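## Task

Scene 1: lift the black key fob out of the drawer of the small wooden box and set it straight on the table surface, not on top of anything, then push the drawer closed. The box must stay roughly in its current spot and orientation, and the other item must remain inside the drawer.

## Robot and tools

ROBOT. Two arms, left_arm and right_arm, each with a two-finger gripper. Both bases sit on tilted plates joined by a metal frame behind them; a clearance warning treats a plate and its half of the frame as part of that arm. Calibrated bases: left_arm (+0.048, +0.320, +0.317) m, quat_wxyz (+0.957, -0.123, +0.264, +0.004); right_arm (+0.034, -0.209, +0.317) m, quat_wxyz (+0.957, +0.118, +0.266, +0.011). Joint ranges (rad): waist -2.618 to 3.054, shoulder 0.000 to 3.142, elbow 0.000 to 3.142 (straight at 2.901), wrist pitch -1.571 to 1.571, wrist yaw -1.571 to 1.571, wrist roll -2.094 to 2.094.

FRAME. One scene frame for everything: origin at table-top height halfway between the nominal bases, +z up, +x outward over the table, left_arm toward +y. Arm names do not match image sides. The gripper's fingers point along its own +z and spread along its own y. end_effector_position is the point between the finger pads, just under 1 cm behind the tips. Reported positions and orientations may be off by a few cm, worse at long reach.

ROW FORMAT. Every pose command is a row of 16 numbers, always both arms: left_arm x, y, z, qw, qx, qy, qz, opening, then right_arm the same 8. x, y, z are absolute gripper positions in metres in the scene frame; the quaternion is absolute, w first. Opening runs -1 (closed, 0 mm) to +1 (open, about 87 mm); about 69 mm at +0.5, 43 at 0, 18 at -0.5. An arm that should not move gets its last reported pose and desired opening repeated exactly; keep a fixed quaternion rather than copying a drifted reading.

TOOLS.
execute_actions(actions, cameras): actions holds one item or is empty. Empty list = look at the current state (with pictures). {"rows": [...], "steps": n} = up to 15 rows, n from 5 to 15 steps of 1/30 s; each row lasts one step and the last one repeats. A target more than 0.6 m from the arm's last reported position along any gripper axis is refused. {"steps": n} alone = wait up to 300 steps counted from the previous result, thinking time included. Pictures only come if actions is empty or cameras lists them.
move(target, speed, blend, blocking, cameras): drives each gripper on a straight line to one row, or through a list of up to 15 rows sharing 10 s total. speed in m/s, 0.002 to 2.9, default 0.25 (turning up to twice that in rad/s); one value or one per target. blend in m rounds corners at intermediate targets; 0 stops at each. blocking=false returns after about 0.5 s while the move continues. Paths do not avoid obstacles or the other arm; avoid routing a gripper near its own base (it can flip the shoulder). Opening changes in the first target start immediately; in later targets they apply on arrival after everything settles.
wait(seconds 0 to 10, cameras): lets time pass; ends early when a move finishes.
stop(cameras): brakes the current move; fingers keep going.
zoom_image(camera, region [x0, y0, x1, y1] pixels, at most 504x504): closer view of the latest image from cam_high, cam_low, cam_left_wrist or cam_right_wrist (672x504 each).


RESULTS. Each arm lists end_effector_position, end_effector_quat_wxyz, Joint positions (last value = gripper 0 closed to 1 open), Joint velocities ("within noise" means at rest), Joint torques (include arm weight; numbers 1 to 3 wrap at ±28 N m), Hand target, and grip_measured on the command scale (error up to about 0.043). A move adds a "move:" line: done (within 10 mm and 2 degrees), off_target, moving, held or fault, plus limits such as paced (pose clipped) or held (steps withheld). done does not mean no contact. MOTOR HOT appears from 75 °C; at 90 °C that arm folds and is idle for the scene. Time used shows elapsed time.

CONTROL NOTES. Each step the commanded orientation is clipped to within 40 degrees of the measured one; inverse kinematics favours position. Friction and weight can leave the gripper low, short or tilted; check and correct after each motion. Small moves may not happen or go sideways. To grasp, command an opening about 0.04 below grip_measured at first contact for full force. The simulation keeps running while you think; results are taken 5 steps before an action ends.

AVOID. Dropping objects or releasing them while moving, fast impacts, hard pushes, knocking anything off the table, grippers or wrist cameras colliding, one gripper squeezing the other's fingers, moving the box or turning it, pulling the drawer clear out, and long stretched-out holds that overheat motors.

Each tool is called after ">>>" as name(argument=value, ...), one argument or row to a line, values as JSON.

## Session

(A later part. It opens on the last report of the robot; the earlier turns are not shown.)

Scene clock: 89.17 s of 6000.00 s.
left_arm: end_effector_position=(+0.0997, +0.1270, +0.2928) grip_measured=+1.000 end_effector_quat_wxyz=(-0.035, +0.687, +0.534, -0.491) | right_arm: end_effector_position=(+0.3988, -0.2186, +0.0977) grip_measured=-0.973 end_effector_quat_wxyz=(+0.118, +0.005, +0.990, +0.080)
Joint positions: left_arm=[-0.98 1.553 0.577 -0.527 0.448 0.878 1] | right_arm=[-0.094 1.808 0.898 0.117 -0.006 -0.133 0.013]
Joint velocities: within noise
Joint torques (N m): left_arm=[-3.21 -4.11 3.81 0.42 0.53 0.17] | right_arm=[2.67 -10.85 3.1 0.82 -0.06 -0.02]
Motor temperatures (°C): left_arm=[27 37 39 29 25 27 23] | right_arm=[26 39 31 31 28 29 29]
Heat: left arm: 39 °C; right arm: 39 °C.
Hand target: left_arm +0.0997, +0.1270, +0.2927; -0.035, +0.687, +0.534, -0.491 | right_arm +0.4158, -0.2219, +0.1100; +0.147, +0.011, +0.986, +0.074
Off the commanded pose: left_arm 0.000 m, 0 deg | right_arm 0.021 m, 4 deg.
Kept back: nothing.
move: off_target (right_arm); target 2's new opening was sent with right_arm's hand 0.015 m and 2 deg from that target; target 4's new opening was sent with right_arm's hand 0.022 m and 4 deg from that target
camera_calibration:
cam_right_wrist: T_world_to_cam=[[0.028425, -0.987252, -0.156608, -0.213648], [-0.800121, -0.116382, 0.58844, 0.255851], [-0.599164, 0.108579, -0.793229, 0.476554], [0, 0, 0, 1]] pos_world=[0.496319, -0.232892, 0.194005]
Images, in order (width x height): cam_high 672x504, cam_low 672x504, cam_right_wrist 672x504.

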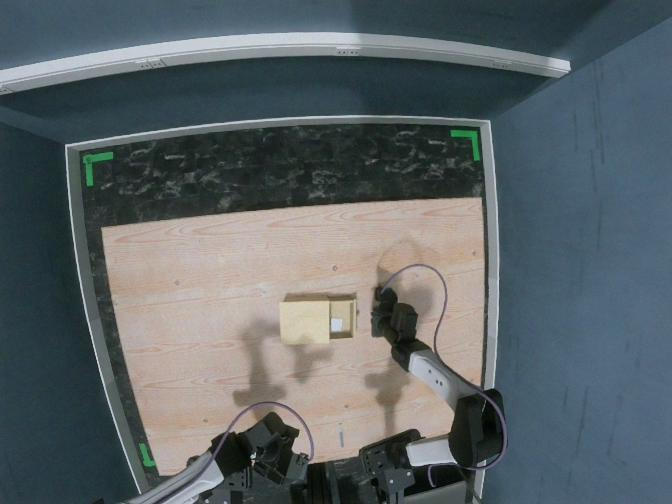

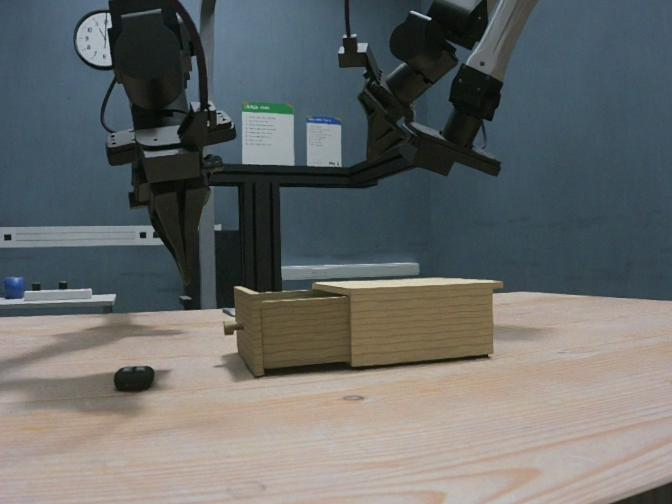

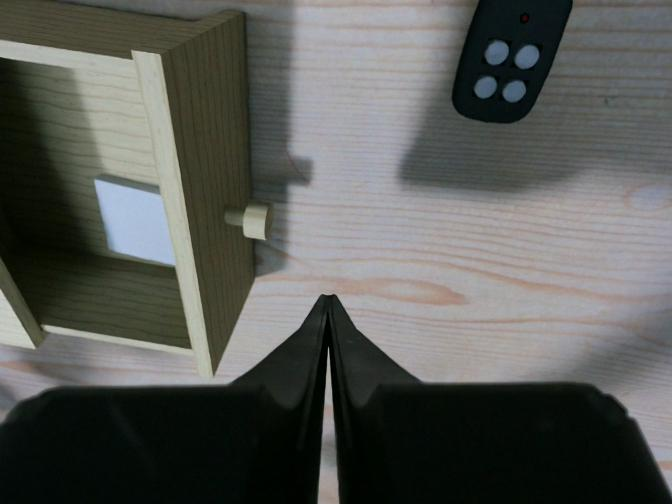

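>>> move(
  target=[
    [0.0997,0.1270,0.2928,-0.035,0.687,0.534,-0.491,1,0.405,-0.217,0.031,0.1474,0.0110,0.9863,0.0733,-1],
    [0.0997,0.1270,0.2928,-0.035,0.687,0.534,-0.491,1,0.405,-0.190,0.031,0.1474,0.0110,0.9863,0.0733,-1],
    [0.0997,0.1270,0.2928,-0.035,0.687,0.534,-0.491,1,0.405,-0.105,0.031,0.1474,0.0110,0.9863,0.0733,-1],
  ],
  speed=[0.12,0.06,0.06],
  blend=[0.012,0,0],
  cameras=["cam_right_wrist","cam_low","cam_high"],
)

Scene clock: 93.23 s of 6000.00 s.
left_arm: end_effector_position=(+0.0997, +0.1270, +0.2928) grip_measured=+1.000 end_effector_quat_wxyz=(-0.035, +0.687, +0.534, -0.491) | right_arm: end_effector_position=(+0.4036, -0.1369, +0.0325) grip_measured=-0.974 end_effector_quat_wxyz=(+0.142, +0.015, +0.989, +0.028)
Joint positions: left_arm=[-0.98 1.553 0.577 -0.527 0.448 0.878 1] | right_arm=[0.138 2.146 0.987 0.403 0.262 0.027 0.013]
Joint velocities: within noise
Joint torques (N m): left_arm=[-3.19 -4.14 3.78 0.42 0.53 0.18] | right_arm=[7.36 -6.15 3.34 0.85 -0.63 0.12]
Motor temperatures (°C): left_arm=[27 37 39 29 25 27 23] | right_arm=[26 39 31 31 28 29 29]
Heat: left arm: 39 °C; right arm: 39 °C.
Hand target: left_arm +0.0997, +0.1270, +0.2927; -0.035, +0.687, +0.534, -0.491 | right_arm +0.4040, -0.1060, +0.0328; +0.146, +0.011, +0.986, +0.073
Off the commanded pose: left_arm 0.000 m, 0 deg | right_arm 0.032 m, 5 deg.
Kept back: nothing.
move: off_target (right_arm)
camera_calibration:
cam_right_wrist: T_world_to_cam=[[-0.0021898, -0.998396, -0.0565678, -0.135672], [-0.829937, -0.0297422, 0.557064, 0.332519], [-0.557853, 0.0481676, -0.828541, 0.395119], [0, 0, 0, 1]] pos_world=[0.496091, -0.144596, 0.134463]
Images, in order (width x height): cam_high 672x504, cam_low 672x504, cam_right_wrist 672x504.

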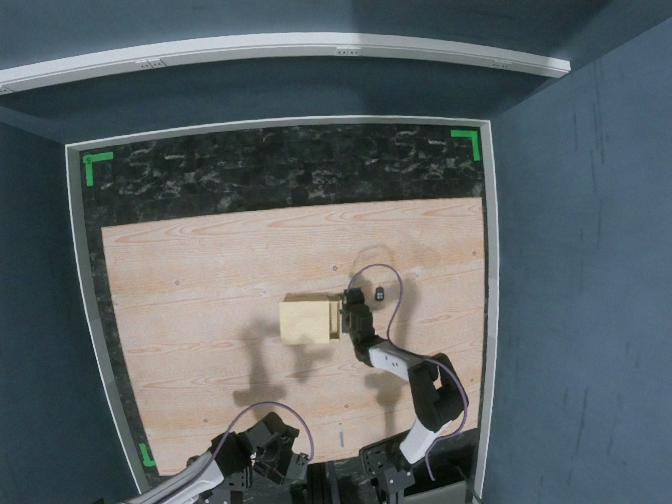

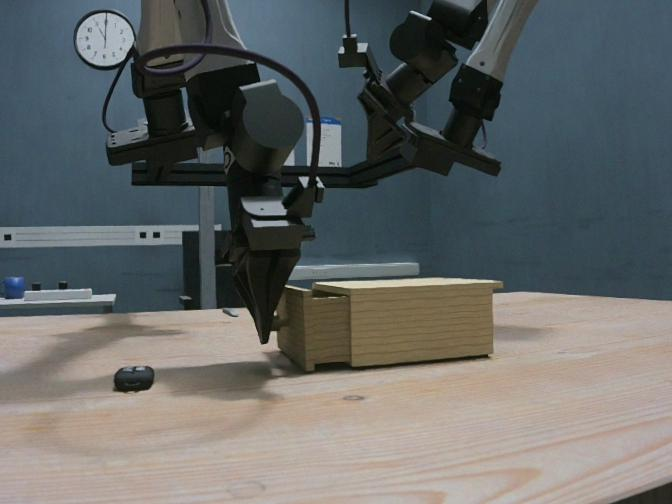

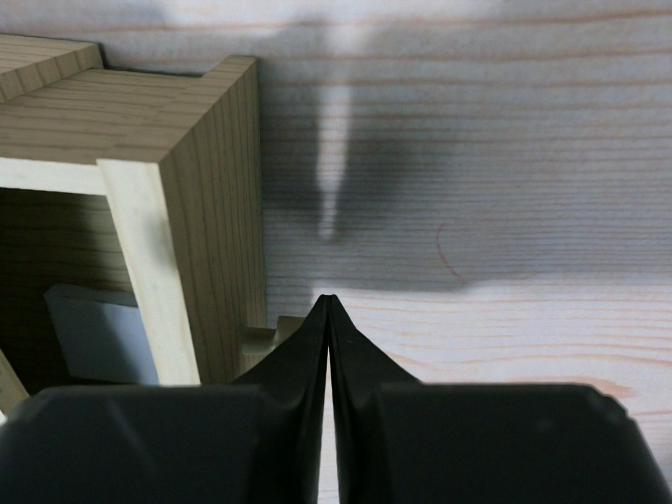

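>>> move(
  target=[0.0997,0.1270,0.2928,-0.035,0.687,0.534,-0.491,1,0.405,-0.066,0.031,0.1474,0.0110,0.9863,0.0733,-1],
  speed=0.06,
  cameras=["cam_right_wrist","cam_low","cam_high"],
)

Scene clock: 94.57 s of 6000.00 s.
left_arm: end_effector_position=(+0.0997, +0.1270, +0.2928) grip_measured=+1.000 end_effector_quat_wxyz=(-0.035, +0.687, +0.534, -0.491) | right_arm: end_effector_position=(+0.4051, -0.0941, +0.0315) grip_measured=-0.974 end_effector_quat_wxyz=(+0.146, +0.015, +0.989, +0.035)
Joint positions: left_arm=[-0.98 1.553 0.577 -0.527 0.448 0.878 1] | right_arm=[0.237 2.204 1.043 0.393 0.321 0.097 0.013]
Joint velocities: within noise
Joint torques (N m): left_arm=[-3.22 -4.1 3.75 0.42 0.54 0.19] | right_arm=[7.84 -6.46 3.85 0.8 -0.56 0.09]
Motor temperatures (°C): left_arm=[27 37 39 29 25 27 23] | right_arm=[26 39 31 31 28 29 29]
Heat: left arm: 39 °C; right arm: 39 °C.
Hand target: left_arm +0.0997, +0.1270, +0.2927; -0.035, +0.687, +0.534, -0.491 | right_arm +0.4040, -0.0669, +0.0323; +0.147, +0.011, +0.986, +0.073
Off the commanded pose: left_arm 0.000 m, 0 deg | right_arm 0.028 m, 4 deg.
Kept back: nothing.
move: off_target (right_arm)
camera_calibration:
cam_right_wrist: T_world_to_cam=[[0.00102013, -0.997561, -0.0697892, -0.0938723], [-0.833916, -0.0393647, 0.550486, 0.336526], [-0.551891, 0.0576367, -0.831922, 0.391698], [0, 0, 0, 1]] pos_world=[0.496905, -0.102972, 0.134058]
Images, in order (width x height): cam_high 672x504, cam_low 672x504, cam_right_wrist 672x504.

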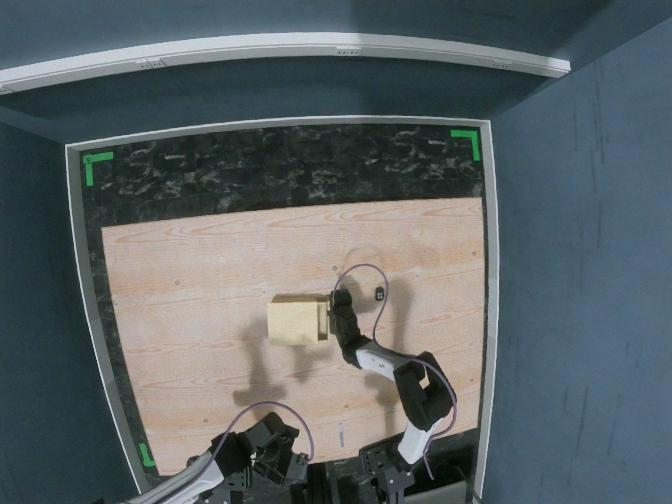

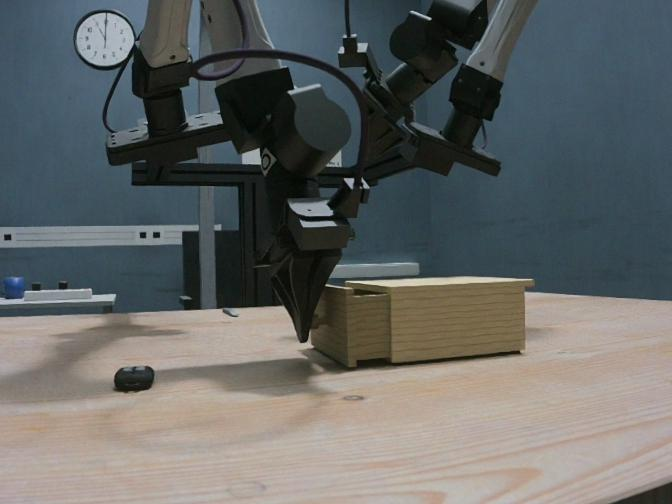

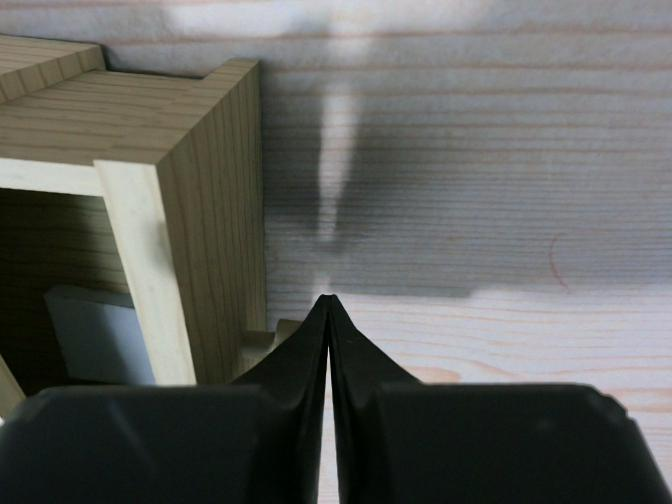

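>>> move(
  target=[0.405,0.205,0.13,0.1456,-0.0257,0.9740,-0.1717,-1,0.405,-0.066,0.031,0.1474,0.0110,0.9863,0.0733,-1],
  speed=0.5,
)

Scene clock: 99.47 s of 6000.00 s.
left_arm: end_effector_position=(+0.3988, +0.2025, +0.1341) grip_measured=-0.993 end_effector_quat_wxyz=(+0.139, -0.019, +0.973, -0.182) | right_arm: end_effector_position=(+0.4051, -0.0941, +0.0315) grip_measured=-0.974 end_effector_quat_wxyz=(+0.146, +0.016, +0.989, +0.035)
Joint positions: left_arm=[-0.234 1.784 0.79 0.238 -0.018 -0.114 0.003] | right_arm=[0.237 2.204 1.043 0.392 0.321 0.099 0.013]
Joint velocities: within noise
Joint torques (N m): left_arm=[-2.89 -6.78 4.1 1.35 0.02 0.08] | right_arm=[7.79 -6.38 3.71 0.79 -0.54 0.09]
Motor temperatures (°C): left_arm=[27 38 38 29 25 27 23] | right_arm=[27 39 31 31 28 29 29]
Heat: left arm: 38 °C; right arm: 39 °C.
Hand target: left_arm +0.4049, +0.2051, +0.1302; +0.146, -0.026, +0.974, -0.172 | right_arm +0.4040, -0.0669, +0.0323; +0.147, +0.011, +0.986, +0.073
Off the commanded pose: left_arm 0.008 m, 2 deg | right_arm 0.028 m, 4 deg.
Kept back: nothing.
move: off_target (right_arm)
camera_calibration:
cam_left_wrist: T_world_to_cam=[[-0.0138804, -0.937498, 0.347715, 0.146812], [-0.84334, 0.197805, 0.499651, 0.253945], [-0.537201, -0.286306, -0.793375, 0.519421], [0, 0, 0, 1]] pos_world=[0.495234, 0.236118, 0.234163]
cam_right_wrist: T_world_to_cam=[[-0.00103121, -0.997552, -0.069915, -0.093034], [-0.833512, -0.0377707, 0.551209, 0.33644], [-0.5525, 0.0588434, -0.831433, 0.391991], [0, 0, 0, 1]] pos_world=[0.496906, -0.103165, 0.133962]

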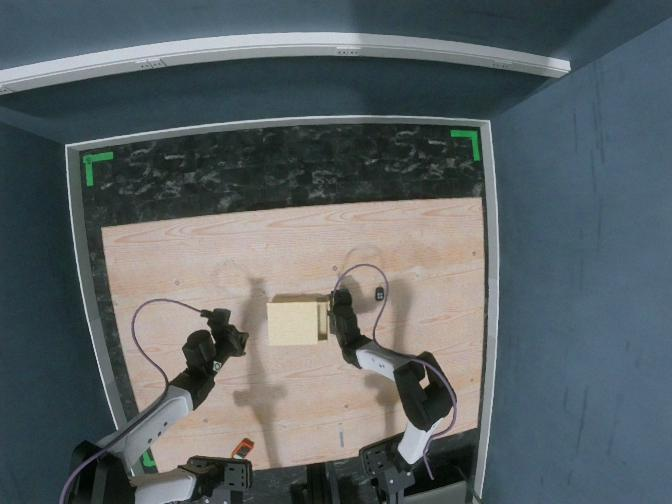

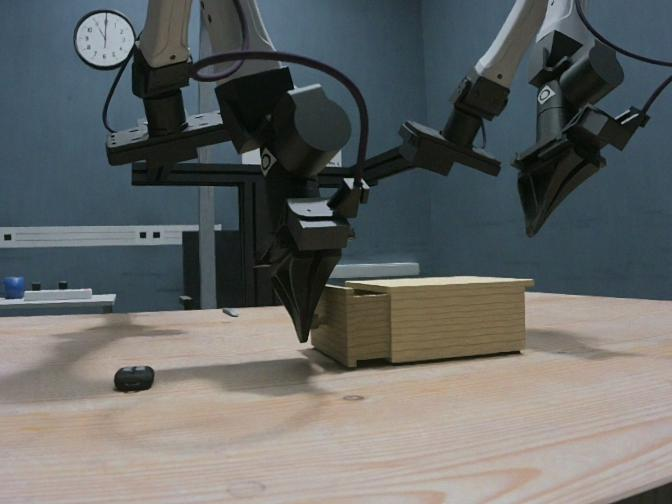

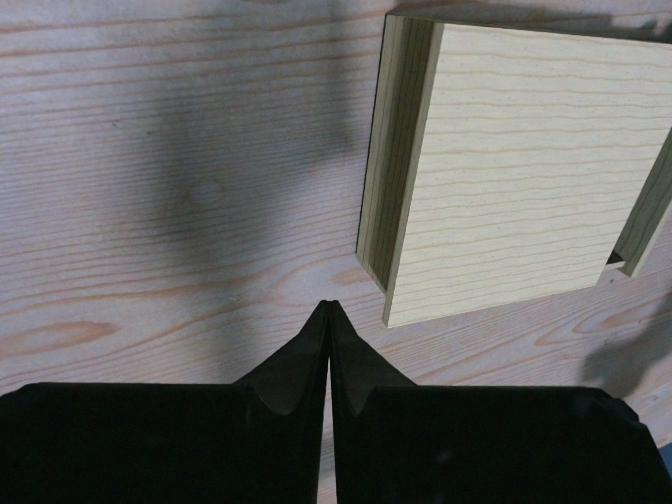

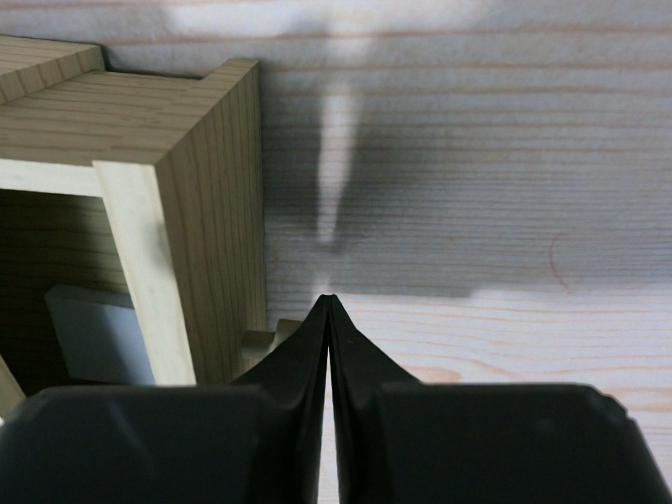

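>>> move(
  target=[
    [0.412,0.182,0.035,0.1456,-0.0257,0.9740,-0.1717,-1,0.405,-0.066,0.031,0.1474,0.0110,0.9863,0.0733,-1],
    [0.414,0.155,0.033,0.1456,-0.0257,0.9740,-0.1717,-1,0.405,-0.066,0.031,0.1474,0.0110,0.9863,0.0733,-1],
    [0.414,0.100,0.033,0.1456,-0.0257,0.9740,-0.1717,-1,0.405,-0.066,0.031,0.1474,0.0110,0.9863,0.0733,-1],
  ],
  speed=[0.12,0.06,0.06],
  blend=[0.01,0,0],
)

Scene clock: 103.23 s of 6000.00 s.
left_arm: end_effector_position=(+0.4196, +0.1480, +0.0296) grip_measured=-0.993 end_effector_quat_wxyz=(+0.150, -0.028, +0.983, -0.106) | right_arm: end_effector_position=(+0.4051, -0.0941, +0.0315) grip_measured=-0.974 end_effector_quat_wxyz=(+0.146, +0.016, +0.989, +0.035)
Joint positions: left_arm=[-0.335 2.288 1.104 0.419 -0.248 -0.178 0.003] | right_arm=[0.237 2.204 1.043 0.392 0.321 0.099 0.013]
Joint velocities: within noise
Joint torques (N m): left_arm=[-9.73 -6.79 3.92 1.46 0.95 -0.37] | right_arm=[7.95 -6.32 3.9 0.8 -0.55 0.09]
Motor temperatures (°C): left_arm=[27 38 38 30 25 27 23] | right_arm=[27 38 31 31 28 29 28]
Heat: left arm: 38 °C; right arm: 38 °C.
Hand target: left_arm +0.4117, +0.1030, +0.0364; +0.143, -0.025, +0.975, -0.170 | right_arm +0.4040, -0.0669, +0.0323; +0.147, +0.011, +0.986, +0.073
Off the commanded pose: left_arm 0.048 m, 8 deg | right_arm 0.028 m, 4 deg.
Kept back: nothing.
move: off_target (left_arm, right_arm)
camera_calibration:
cam_left_wrist: T_world_to_cam=[[0.0244712, -0.978787, 0.203415, 0.126605], [-0.854925, 0.0849781, 0.511744, 0.355654], [-0.518174, -0.186428, -0.83471, 0.410711], [0, 0, 0, 1]] pos_world=[0.513778, 0.170264, 0.135067]
cam_right_wrist: T_world_to_cam=[[-0.00103121, -0.997552, -0.069915, -0.093034], [-0.833512, -0.0377707, 0.551209, 0.33644], [-0.5525, 0.0588434, -0.831433, 0.391991], [0, 0, 0, 1]] pos_world=[0.496906, -0.103165, 0.133962]

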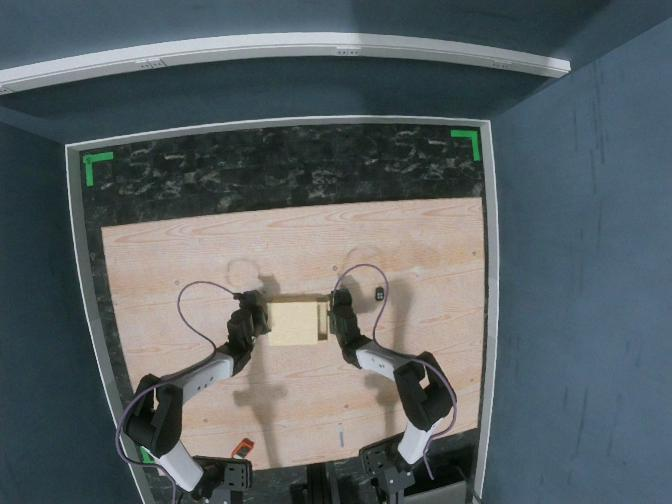

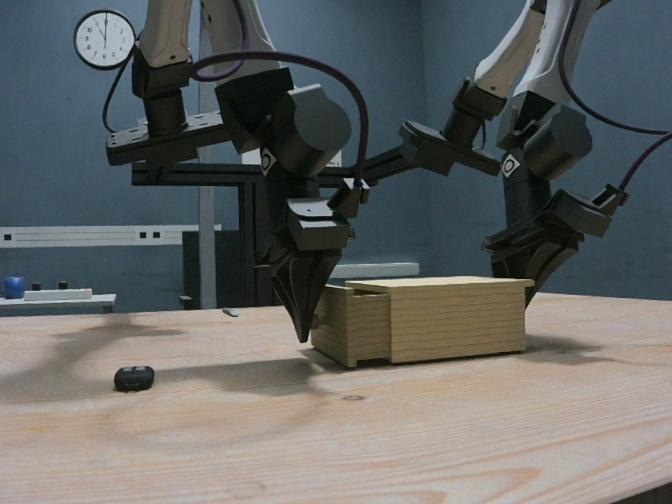

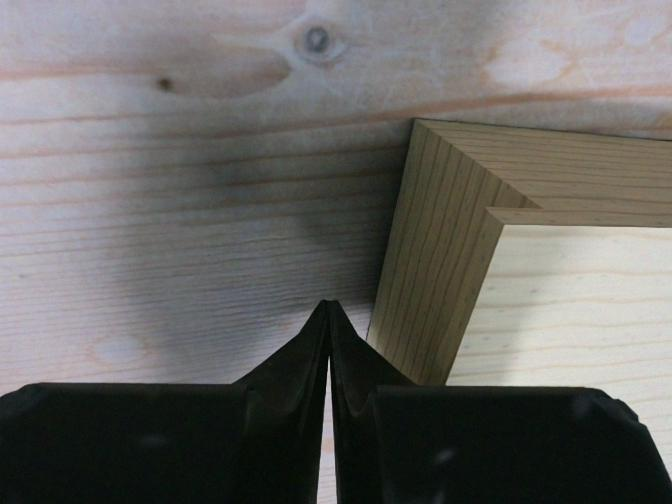

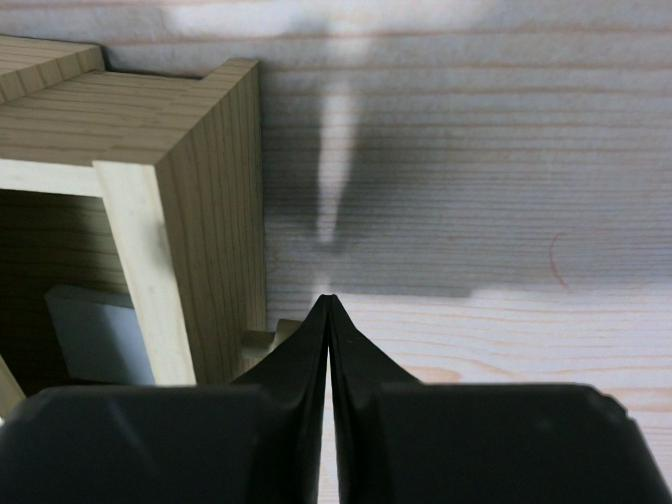

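>>> move(
  target=[0.408,0.054,0.035,0.1456,-0.0257,0.9740,-0.1717,-1,0.405,-0.058,0.031,0.1474,0.0110,0.9863,0.0733,-1],
  speed=0.06,
)

Scene clock: 105.07 s of 6000.00 s.
left_arm: end_effector_position=(+0.4192, +0.1227, +0.0310) grip_measured=-0.993 end_effector_quat_wxyz=(+0.154, -0.029, +0.985, -0.072) | right_arm: end_effector_position=(+0.4049, -0.0984, +0.0310) grip_measured=-0.974 end_effector_quat_wxyz=(+0.144, +0.019, +0.989, +0.016)
Joint positions: left_arm=[-0.422 2.337 1.173 0.377 -0.378 -0.234 0.003] | right_arm=[0.243 2.208 1.05 0.381 0.364 0.106 0.013]
Joint velocities: within noise
Joint torques (N m): left_arm=[-11.79 -6.45 4.42 1.54 1.38 -0.58] | right_arm=[9.28 -6.04 3.89 0.78 -0.78 0.23]
Motor temperatures (°C): left_arm=[28 39 38 30 25 27 23] | right_arm=[27 38 31 31 28 29 28]
Heat: left arm: 39 °C; right arm: 38 °C.
Hand target: left_arm +0.4038, +0.0602, +0.0418; +0.142, -0.024, +0.975, -0.168 | right_arm +0.4031, -0.0597, +0.0335; +0.146, +0.010, +0.987, +0.072
Off the commanded pose: left_arm 0.070 m, 12 deg | right_arm 0.040 m, 7 deg.
Kept back: nothing.
move: off_target (left_arm, right_arm)
camera_calibration:
cam_left_wrist: T_world_to_cam=[[0.0363306, -0.989744, 0.138157, 0.0999455], [-0.859251, 0.0396518, 0.510015, 0.364097], [-0.510262, -0.137241, -0.848998, 0.397973], [0, 0, 0, 1]] pos_world=[0.51229, 0.139102, 0.138376]
cam_right_wrist: T_world_to_cam=[[-0.0123193, -0.999377, -0.0330688, -0.0941206], [-0.831842, -0.00810896, 0.554953, 0.338467], [-0.554875, 0.0343446, -0.831224, 0.39022], [0, 0, 0, 1]] pos_world=[0.496915, -0.104719, 0.133415]

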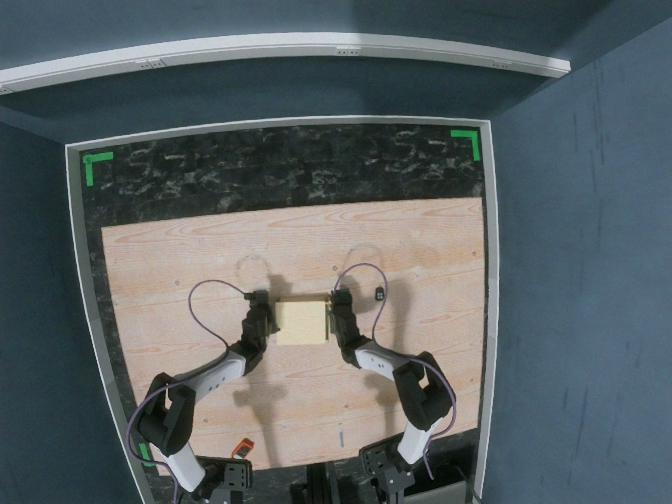

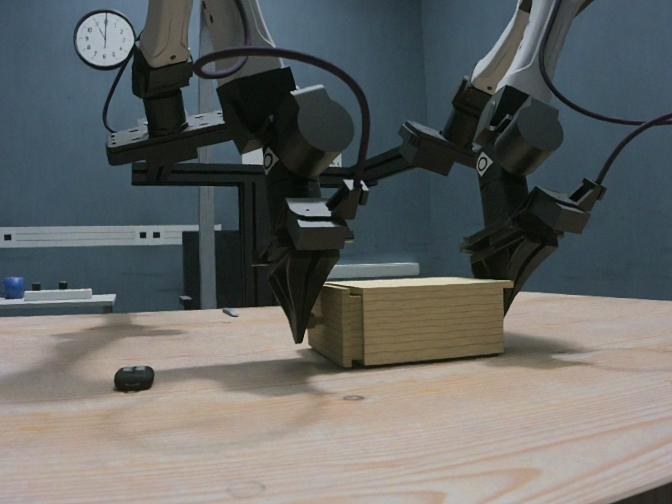

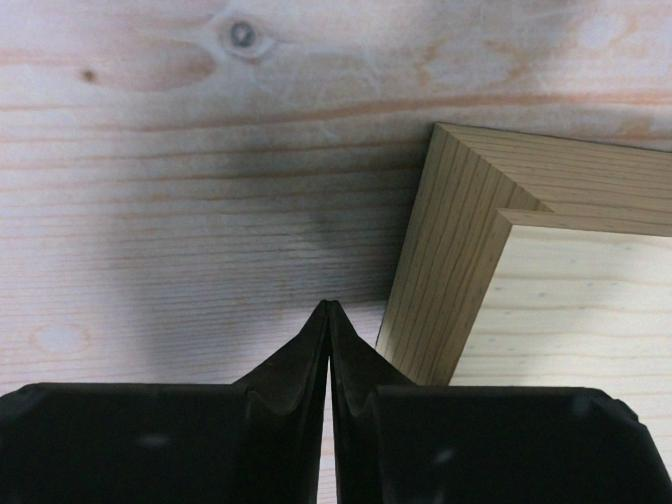

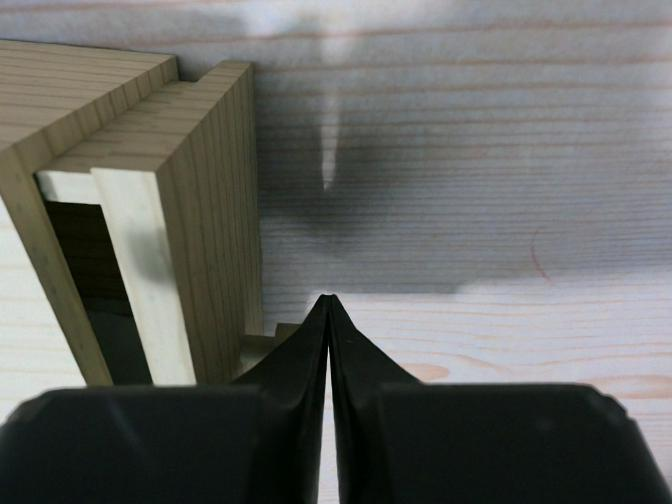

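>>> move(
  target=[0.408,0.054,0.035,0.1456,-0.0257,0.9740,-0.1717,-1,0.405,-0.032,0.031,0.1474,0.0110,0.9863,0.0733,-1],
  speed=0.06,
  cameras=["cam_right_wrist","cam_low","cam_high"],
)

Scene clock: 106.10 s of 6000.00 s.
left_arm: end_effector_position=(+0.4164, +0.1153, +0.0318) grip_measured=-0.993 end_effector_quat_wxyz=(+0.154, -0.029, +0.985, -0.074) | right_arm: end_effector_position=(+0.4041, -0.0924, +0.0315) grip_measured=-0.974 end_effector_quat_wxyz=(+0.141, +0.019, +0.990, -0.017)
Joint positions: left_arm=[-0.439 2.346 1.179 0.374 -0.386 -0.248 0.003] | right_arm=[0.286 2.231 1.087 0.34 0.457 0.134 0.013]
Joint velocities: within noise
Joint torques (N m): left_arm=[-10.45 -6.78 4.27 1.55 1.39 -0.44] | right_arm=[11.23 -5.91 4.3 0.89 -1.23 0.33]
Motor temperatures (°C): left_arm=[28 39 38 30 25 27 23] | right_arm=[27 38 31 31 28 29 28]
Heat: left arm: 39 °C; right arm: 38 °C.
Hand target: left_arm +0.4046, +0.0592, +0.0413; +0.142, -0.024, +0.975, -0.167 | right_arm +0.4016, -0.0356, +0.0367; +0.144, +0.010, +0.987, +0.071
Off the commanded pose: left_arm 0.062 m, 11 deg | right_arm 0.060 m, 10 deg.
Kept back: nothing.
move: off_target (left_arm, right_arm)
camera_calibration:
cam_right_wrist: T_world_to_cam=[[-0.0211808, -0.999275, 0.0316226, -0.0864845], [-0.827491, 0.0352728, 0.56037, 0.339684], [-0.561079, -0.0142984, -0.827639, 0.387921], [0, 0, 0, 1]] pos_world=[0.496908, -0.0928569, 0.133444]
Images, in order (width x height): cam_high 672x504, cam_low 672x504, cam_right_wrist 672x504.

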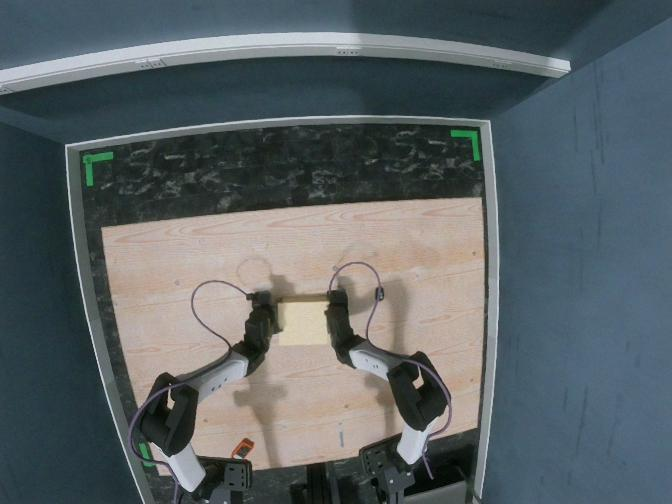

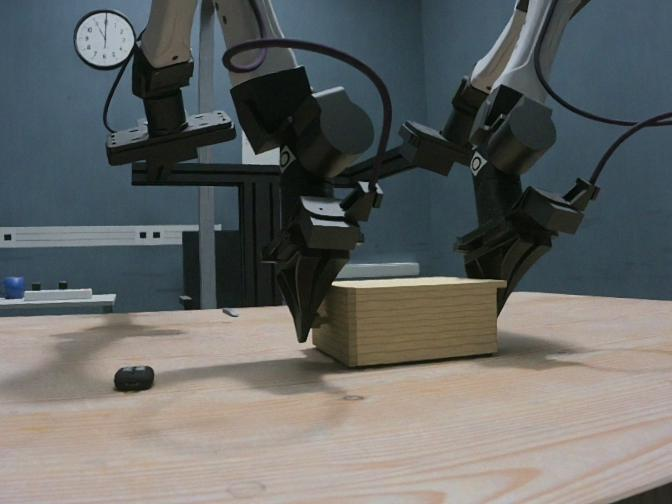

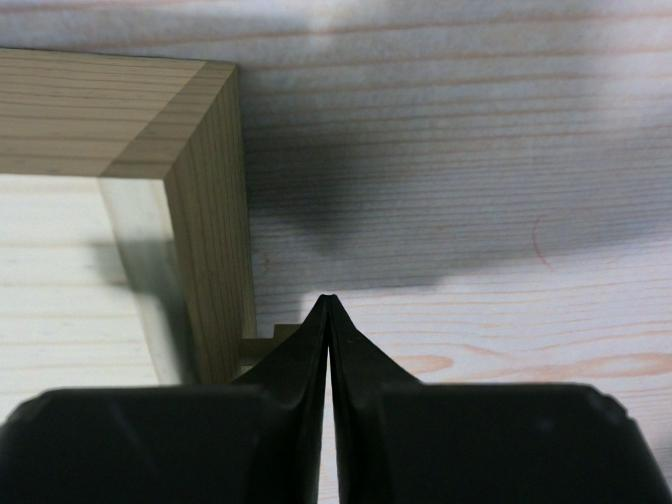

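>>> move(
  target=[0.412,0.160,0.037,0.1456,-0.0257,0.9740,-0.1717,-1,0.404,-0.137,0.035,0.1474,0.0110,0.9863,0.0733,-1],
  speed=0.12,
  cameras=["cam_right_wrist","cam_low","cam_high"],
)

Scene clock: 107.80 s of 6000.00 s.
left_arm: end_effector_position=(+0.4007, +0.1582, +0.0290) grip_measured=-0.993 end_effector_quat_wxyz=(+0.130, -0.026, +0.978, -0.164) | right_arm: end_effector_position=(+0.3853, -0.1337, +0.0231) grip_measured=-0.974 end_effector_quat_wxyz=(+0.119, +0.008, +0.990, +0.069)
Joint positions: left_arm=[-0.262 2.259 1.021 0.459 -0.074 -0.148 0.003] | right_arm=[0.102 2.167 0.968 0.401 0.155 0.01 0.013]
Joint velocities: within noise
Joint torques (N m): left_arm=[-3.63 -11.36 1.1 1.35 0.28 0.26] | right_arm=[3.17 -11.14 0.88 0.86 -0.19 -0.29]
Motor temperatures (°C): left_arm=[28 40 38 30 25 27 23] | right_arm=[27 38 31 31 28 29 28]
Heat: left arm: 40 °C; right arm: 38 °C.
Hand target: left_arm +0.4120, +0.1601, +0.0369; +0.146, -0.026, +0.974, -0.171 | right_arm +0.4037, -0.1370, +0.0347; +0.147, +0.011, +0.986, +0.073
Off the commanded pose: left_arm 0.014 m, 2 deg | right_arm 0.022 m, 3 deg.
Kept back: nothing.
move: off_target (left_arm, right_arm)
camera_calibration:
cam_right_wrist: T_world_to_cam=[[0.0206701, -0.990592, -0.135275, -0.13906], [-0.802773, -0.0970926, 0.588327, 0.302412], [-0.595927, 0.0964341, -0.797228, 0.397359], [0, 0, 0, 1]] pos_world=[0.482439, -0.146708, 0.120057]
Images, in order (width x height): cam_high 672x504, cam_low 672x504, cam_right_wrist 672x504.

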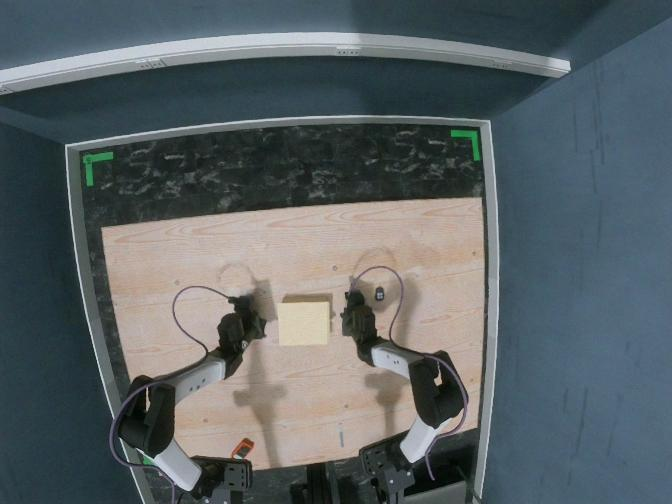

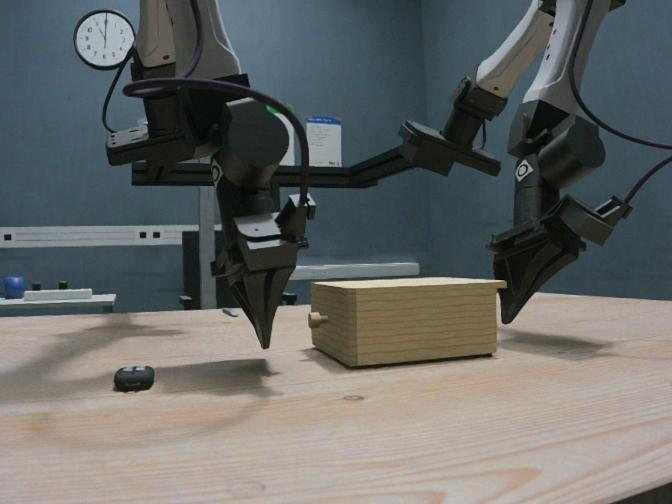

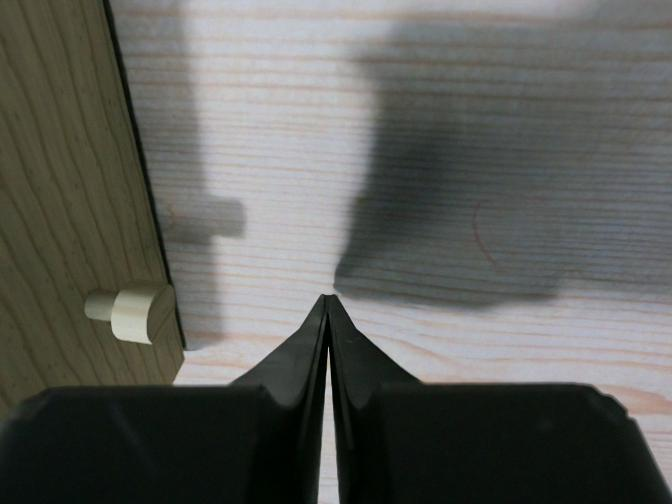

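>>> zoom_image(
  camera="cam_low",
  region=[290, 260, 530, 380],
)

Scaled by 2.100 from the camera's 672x504 image, which has a finer 960x720 frame.

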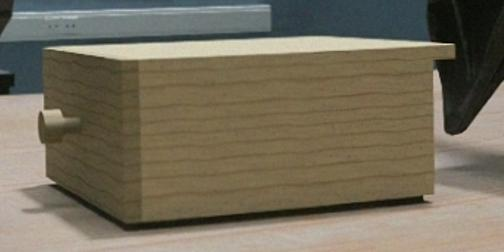

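>>> finished_scene(
  scene=1,
)

The scene is finished: the task was done.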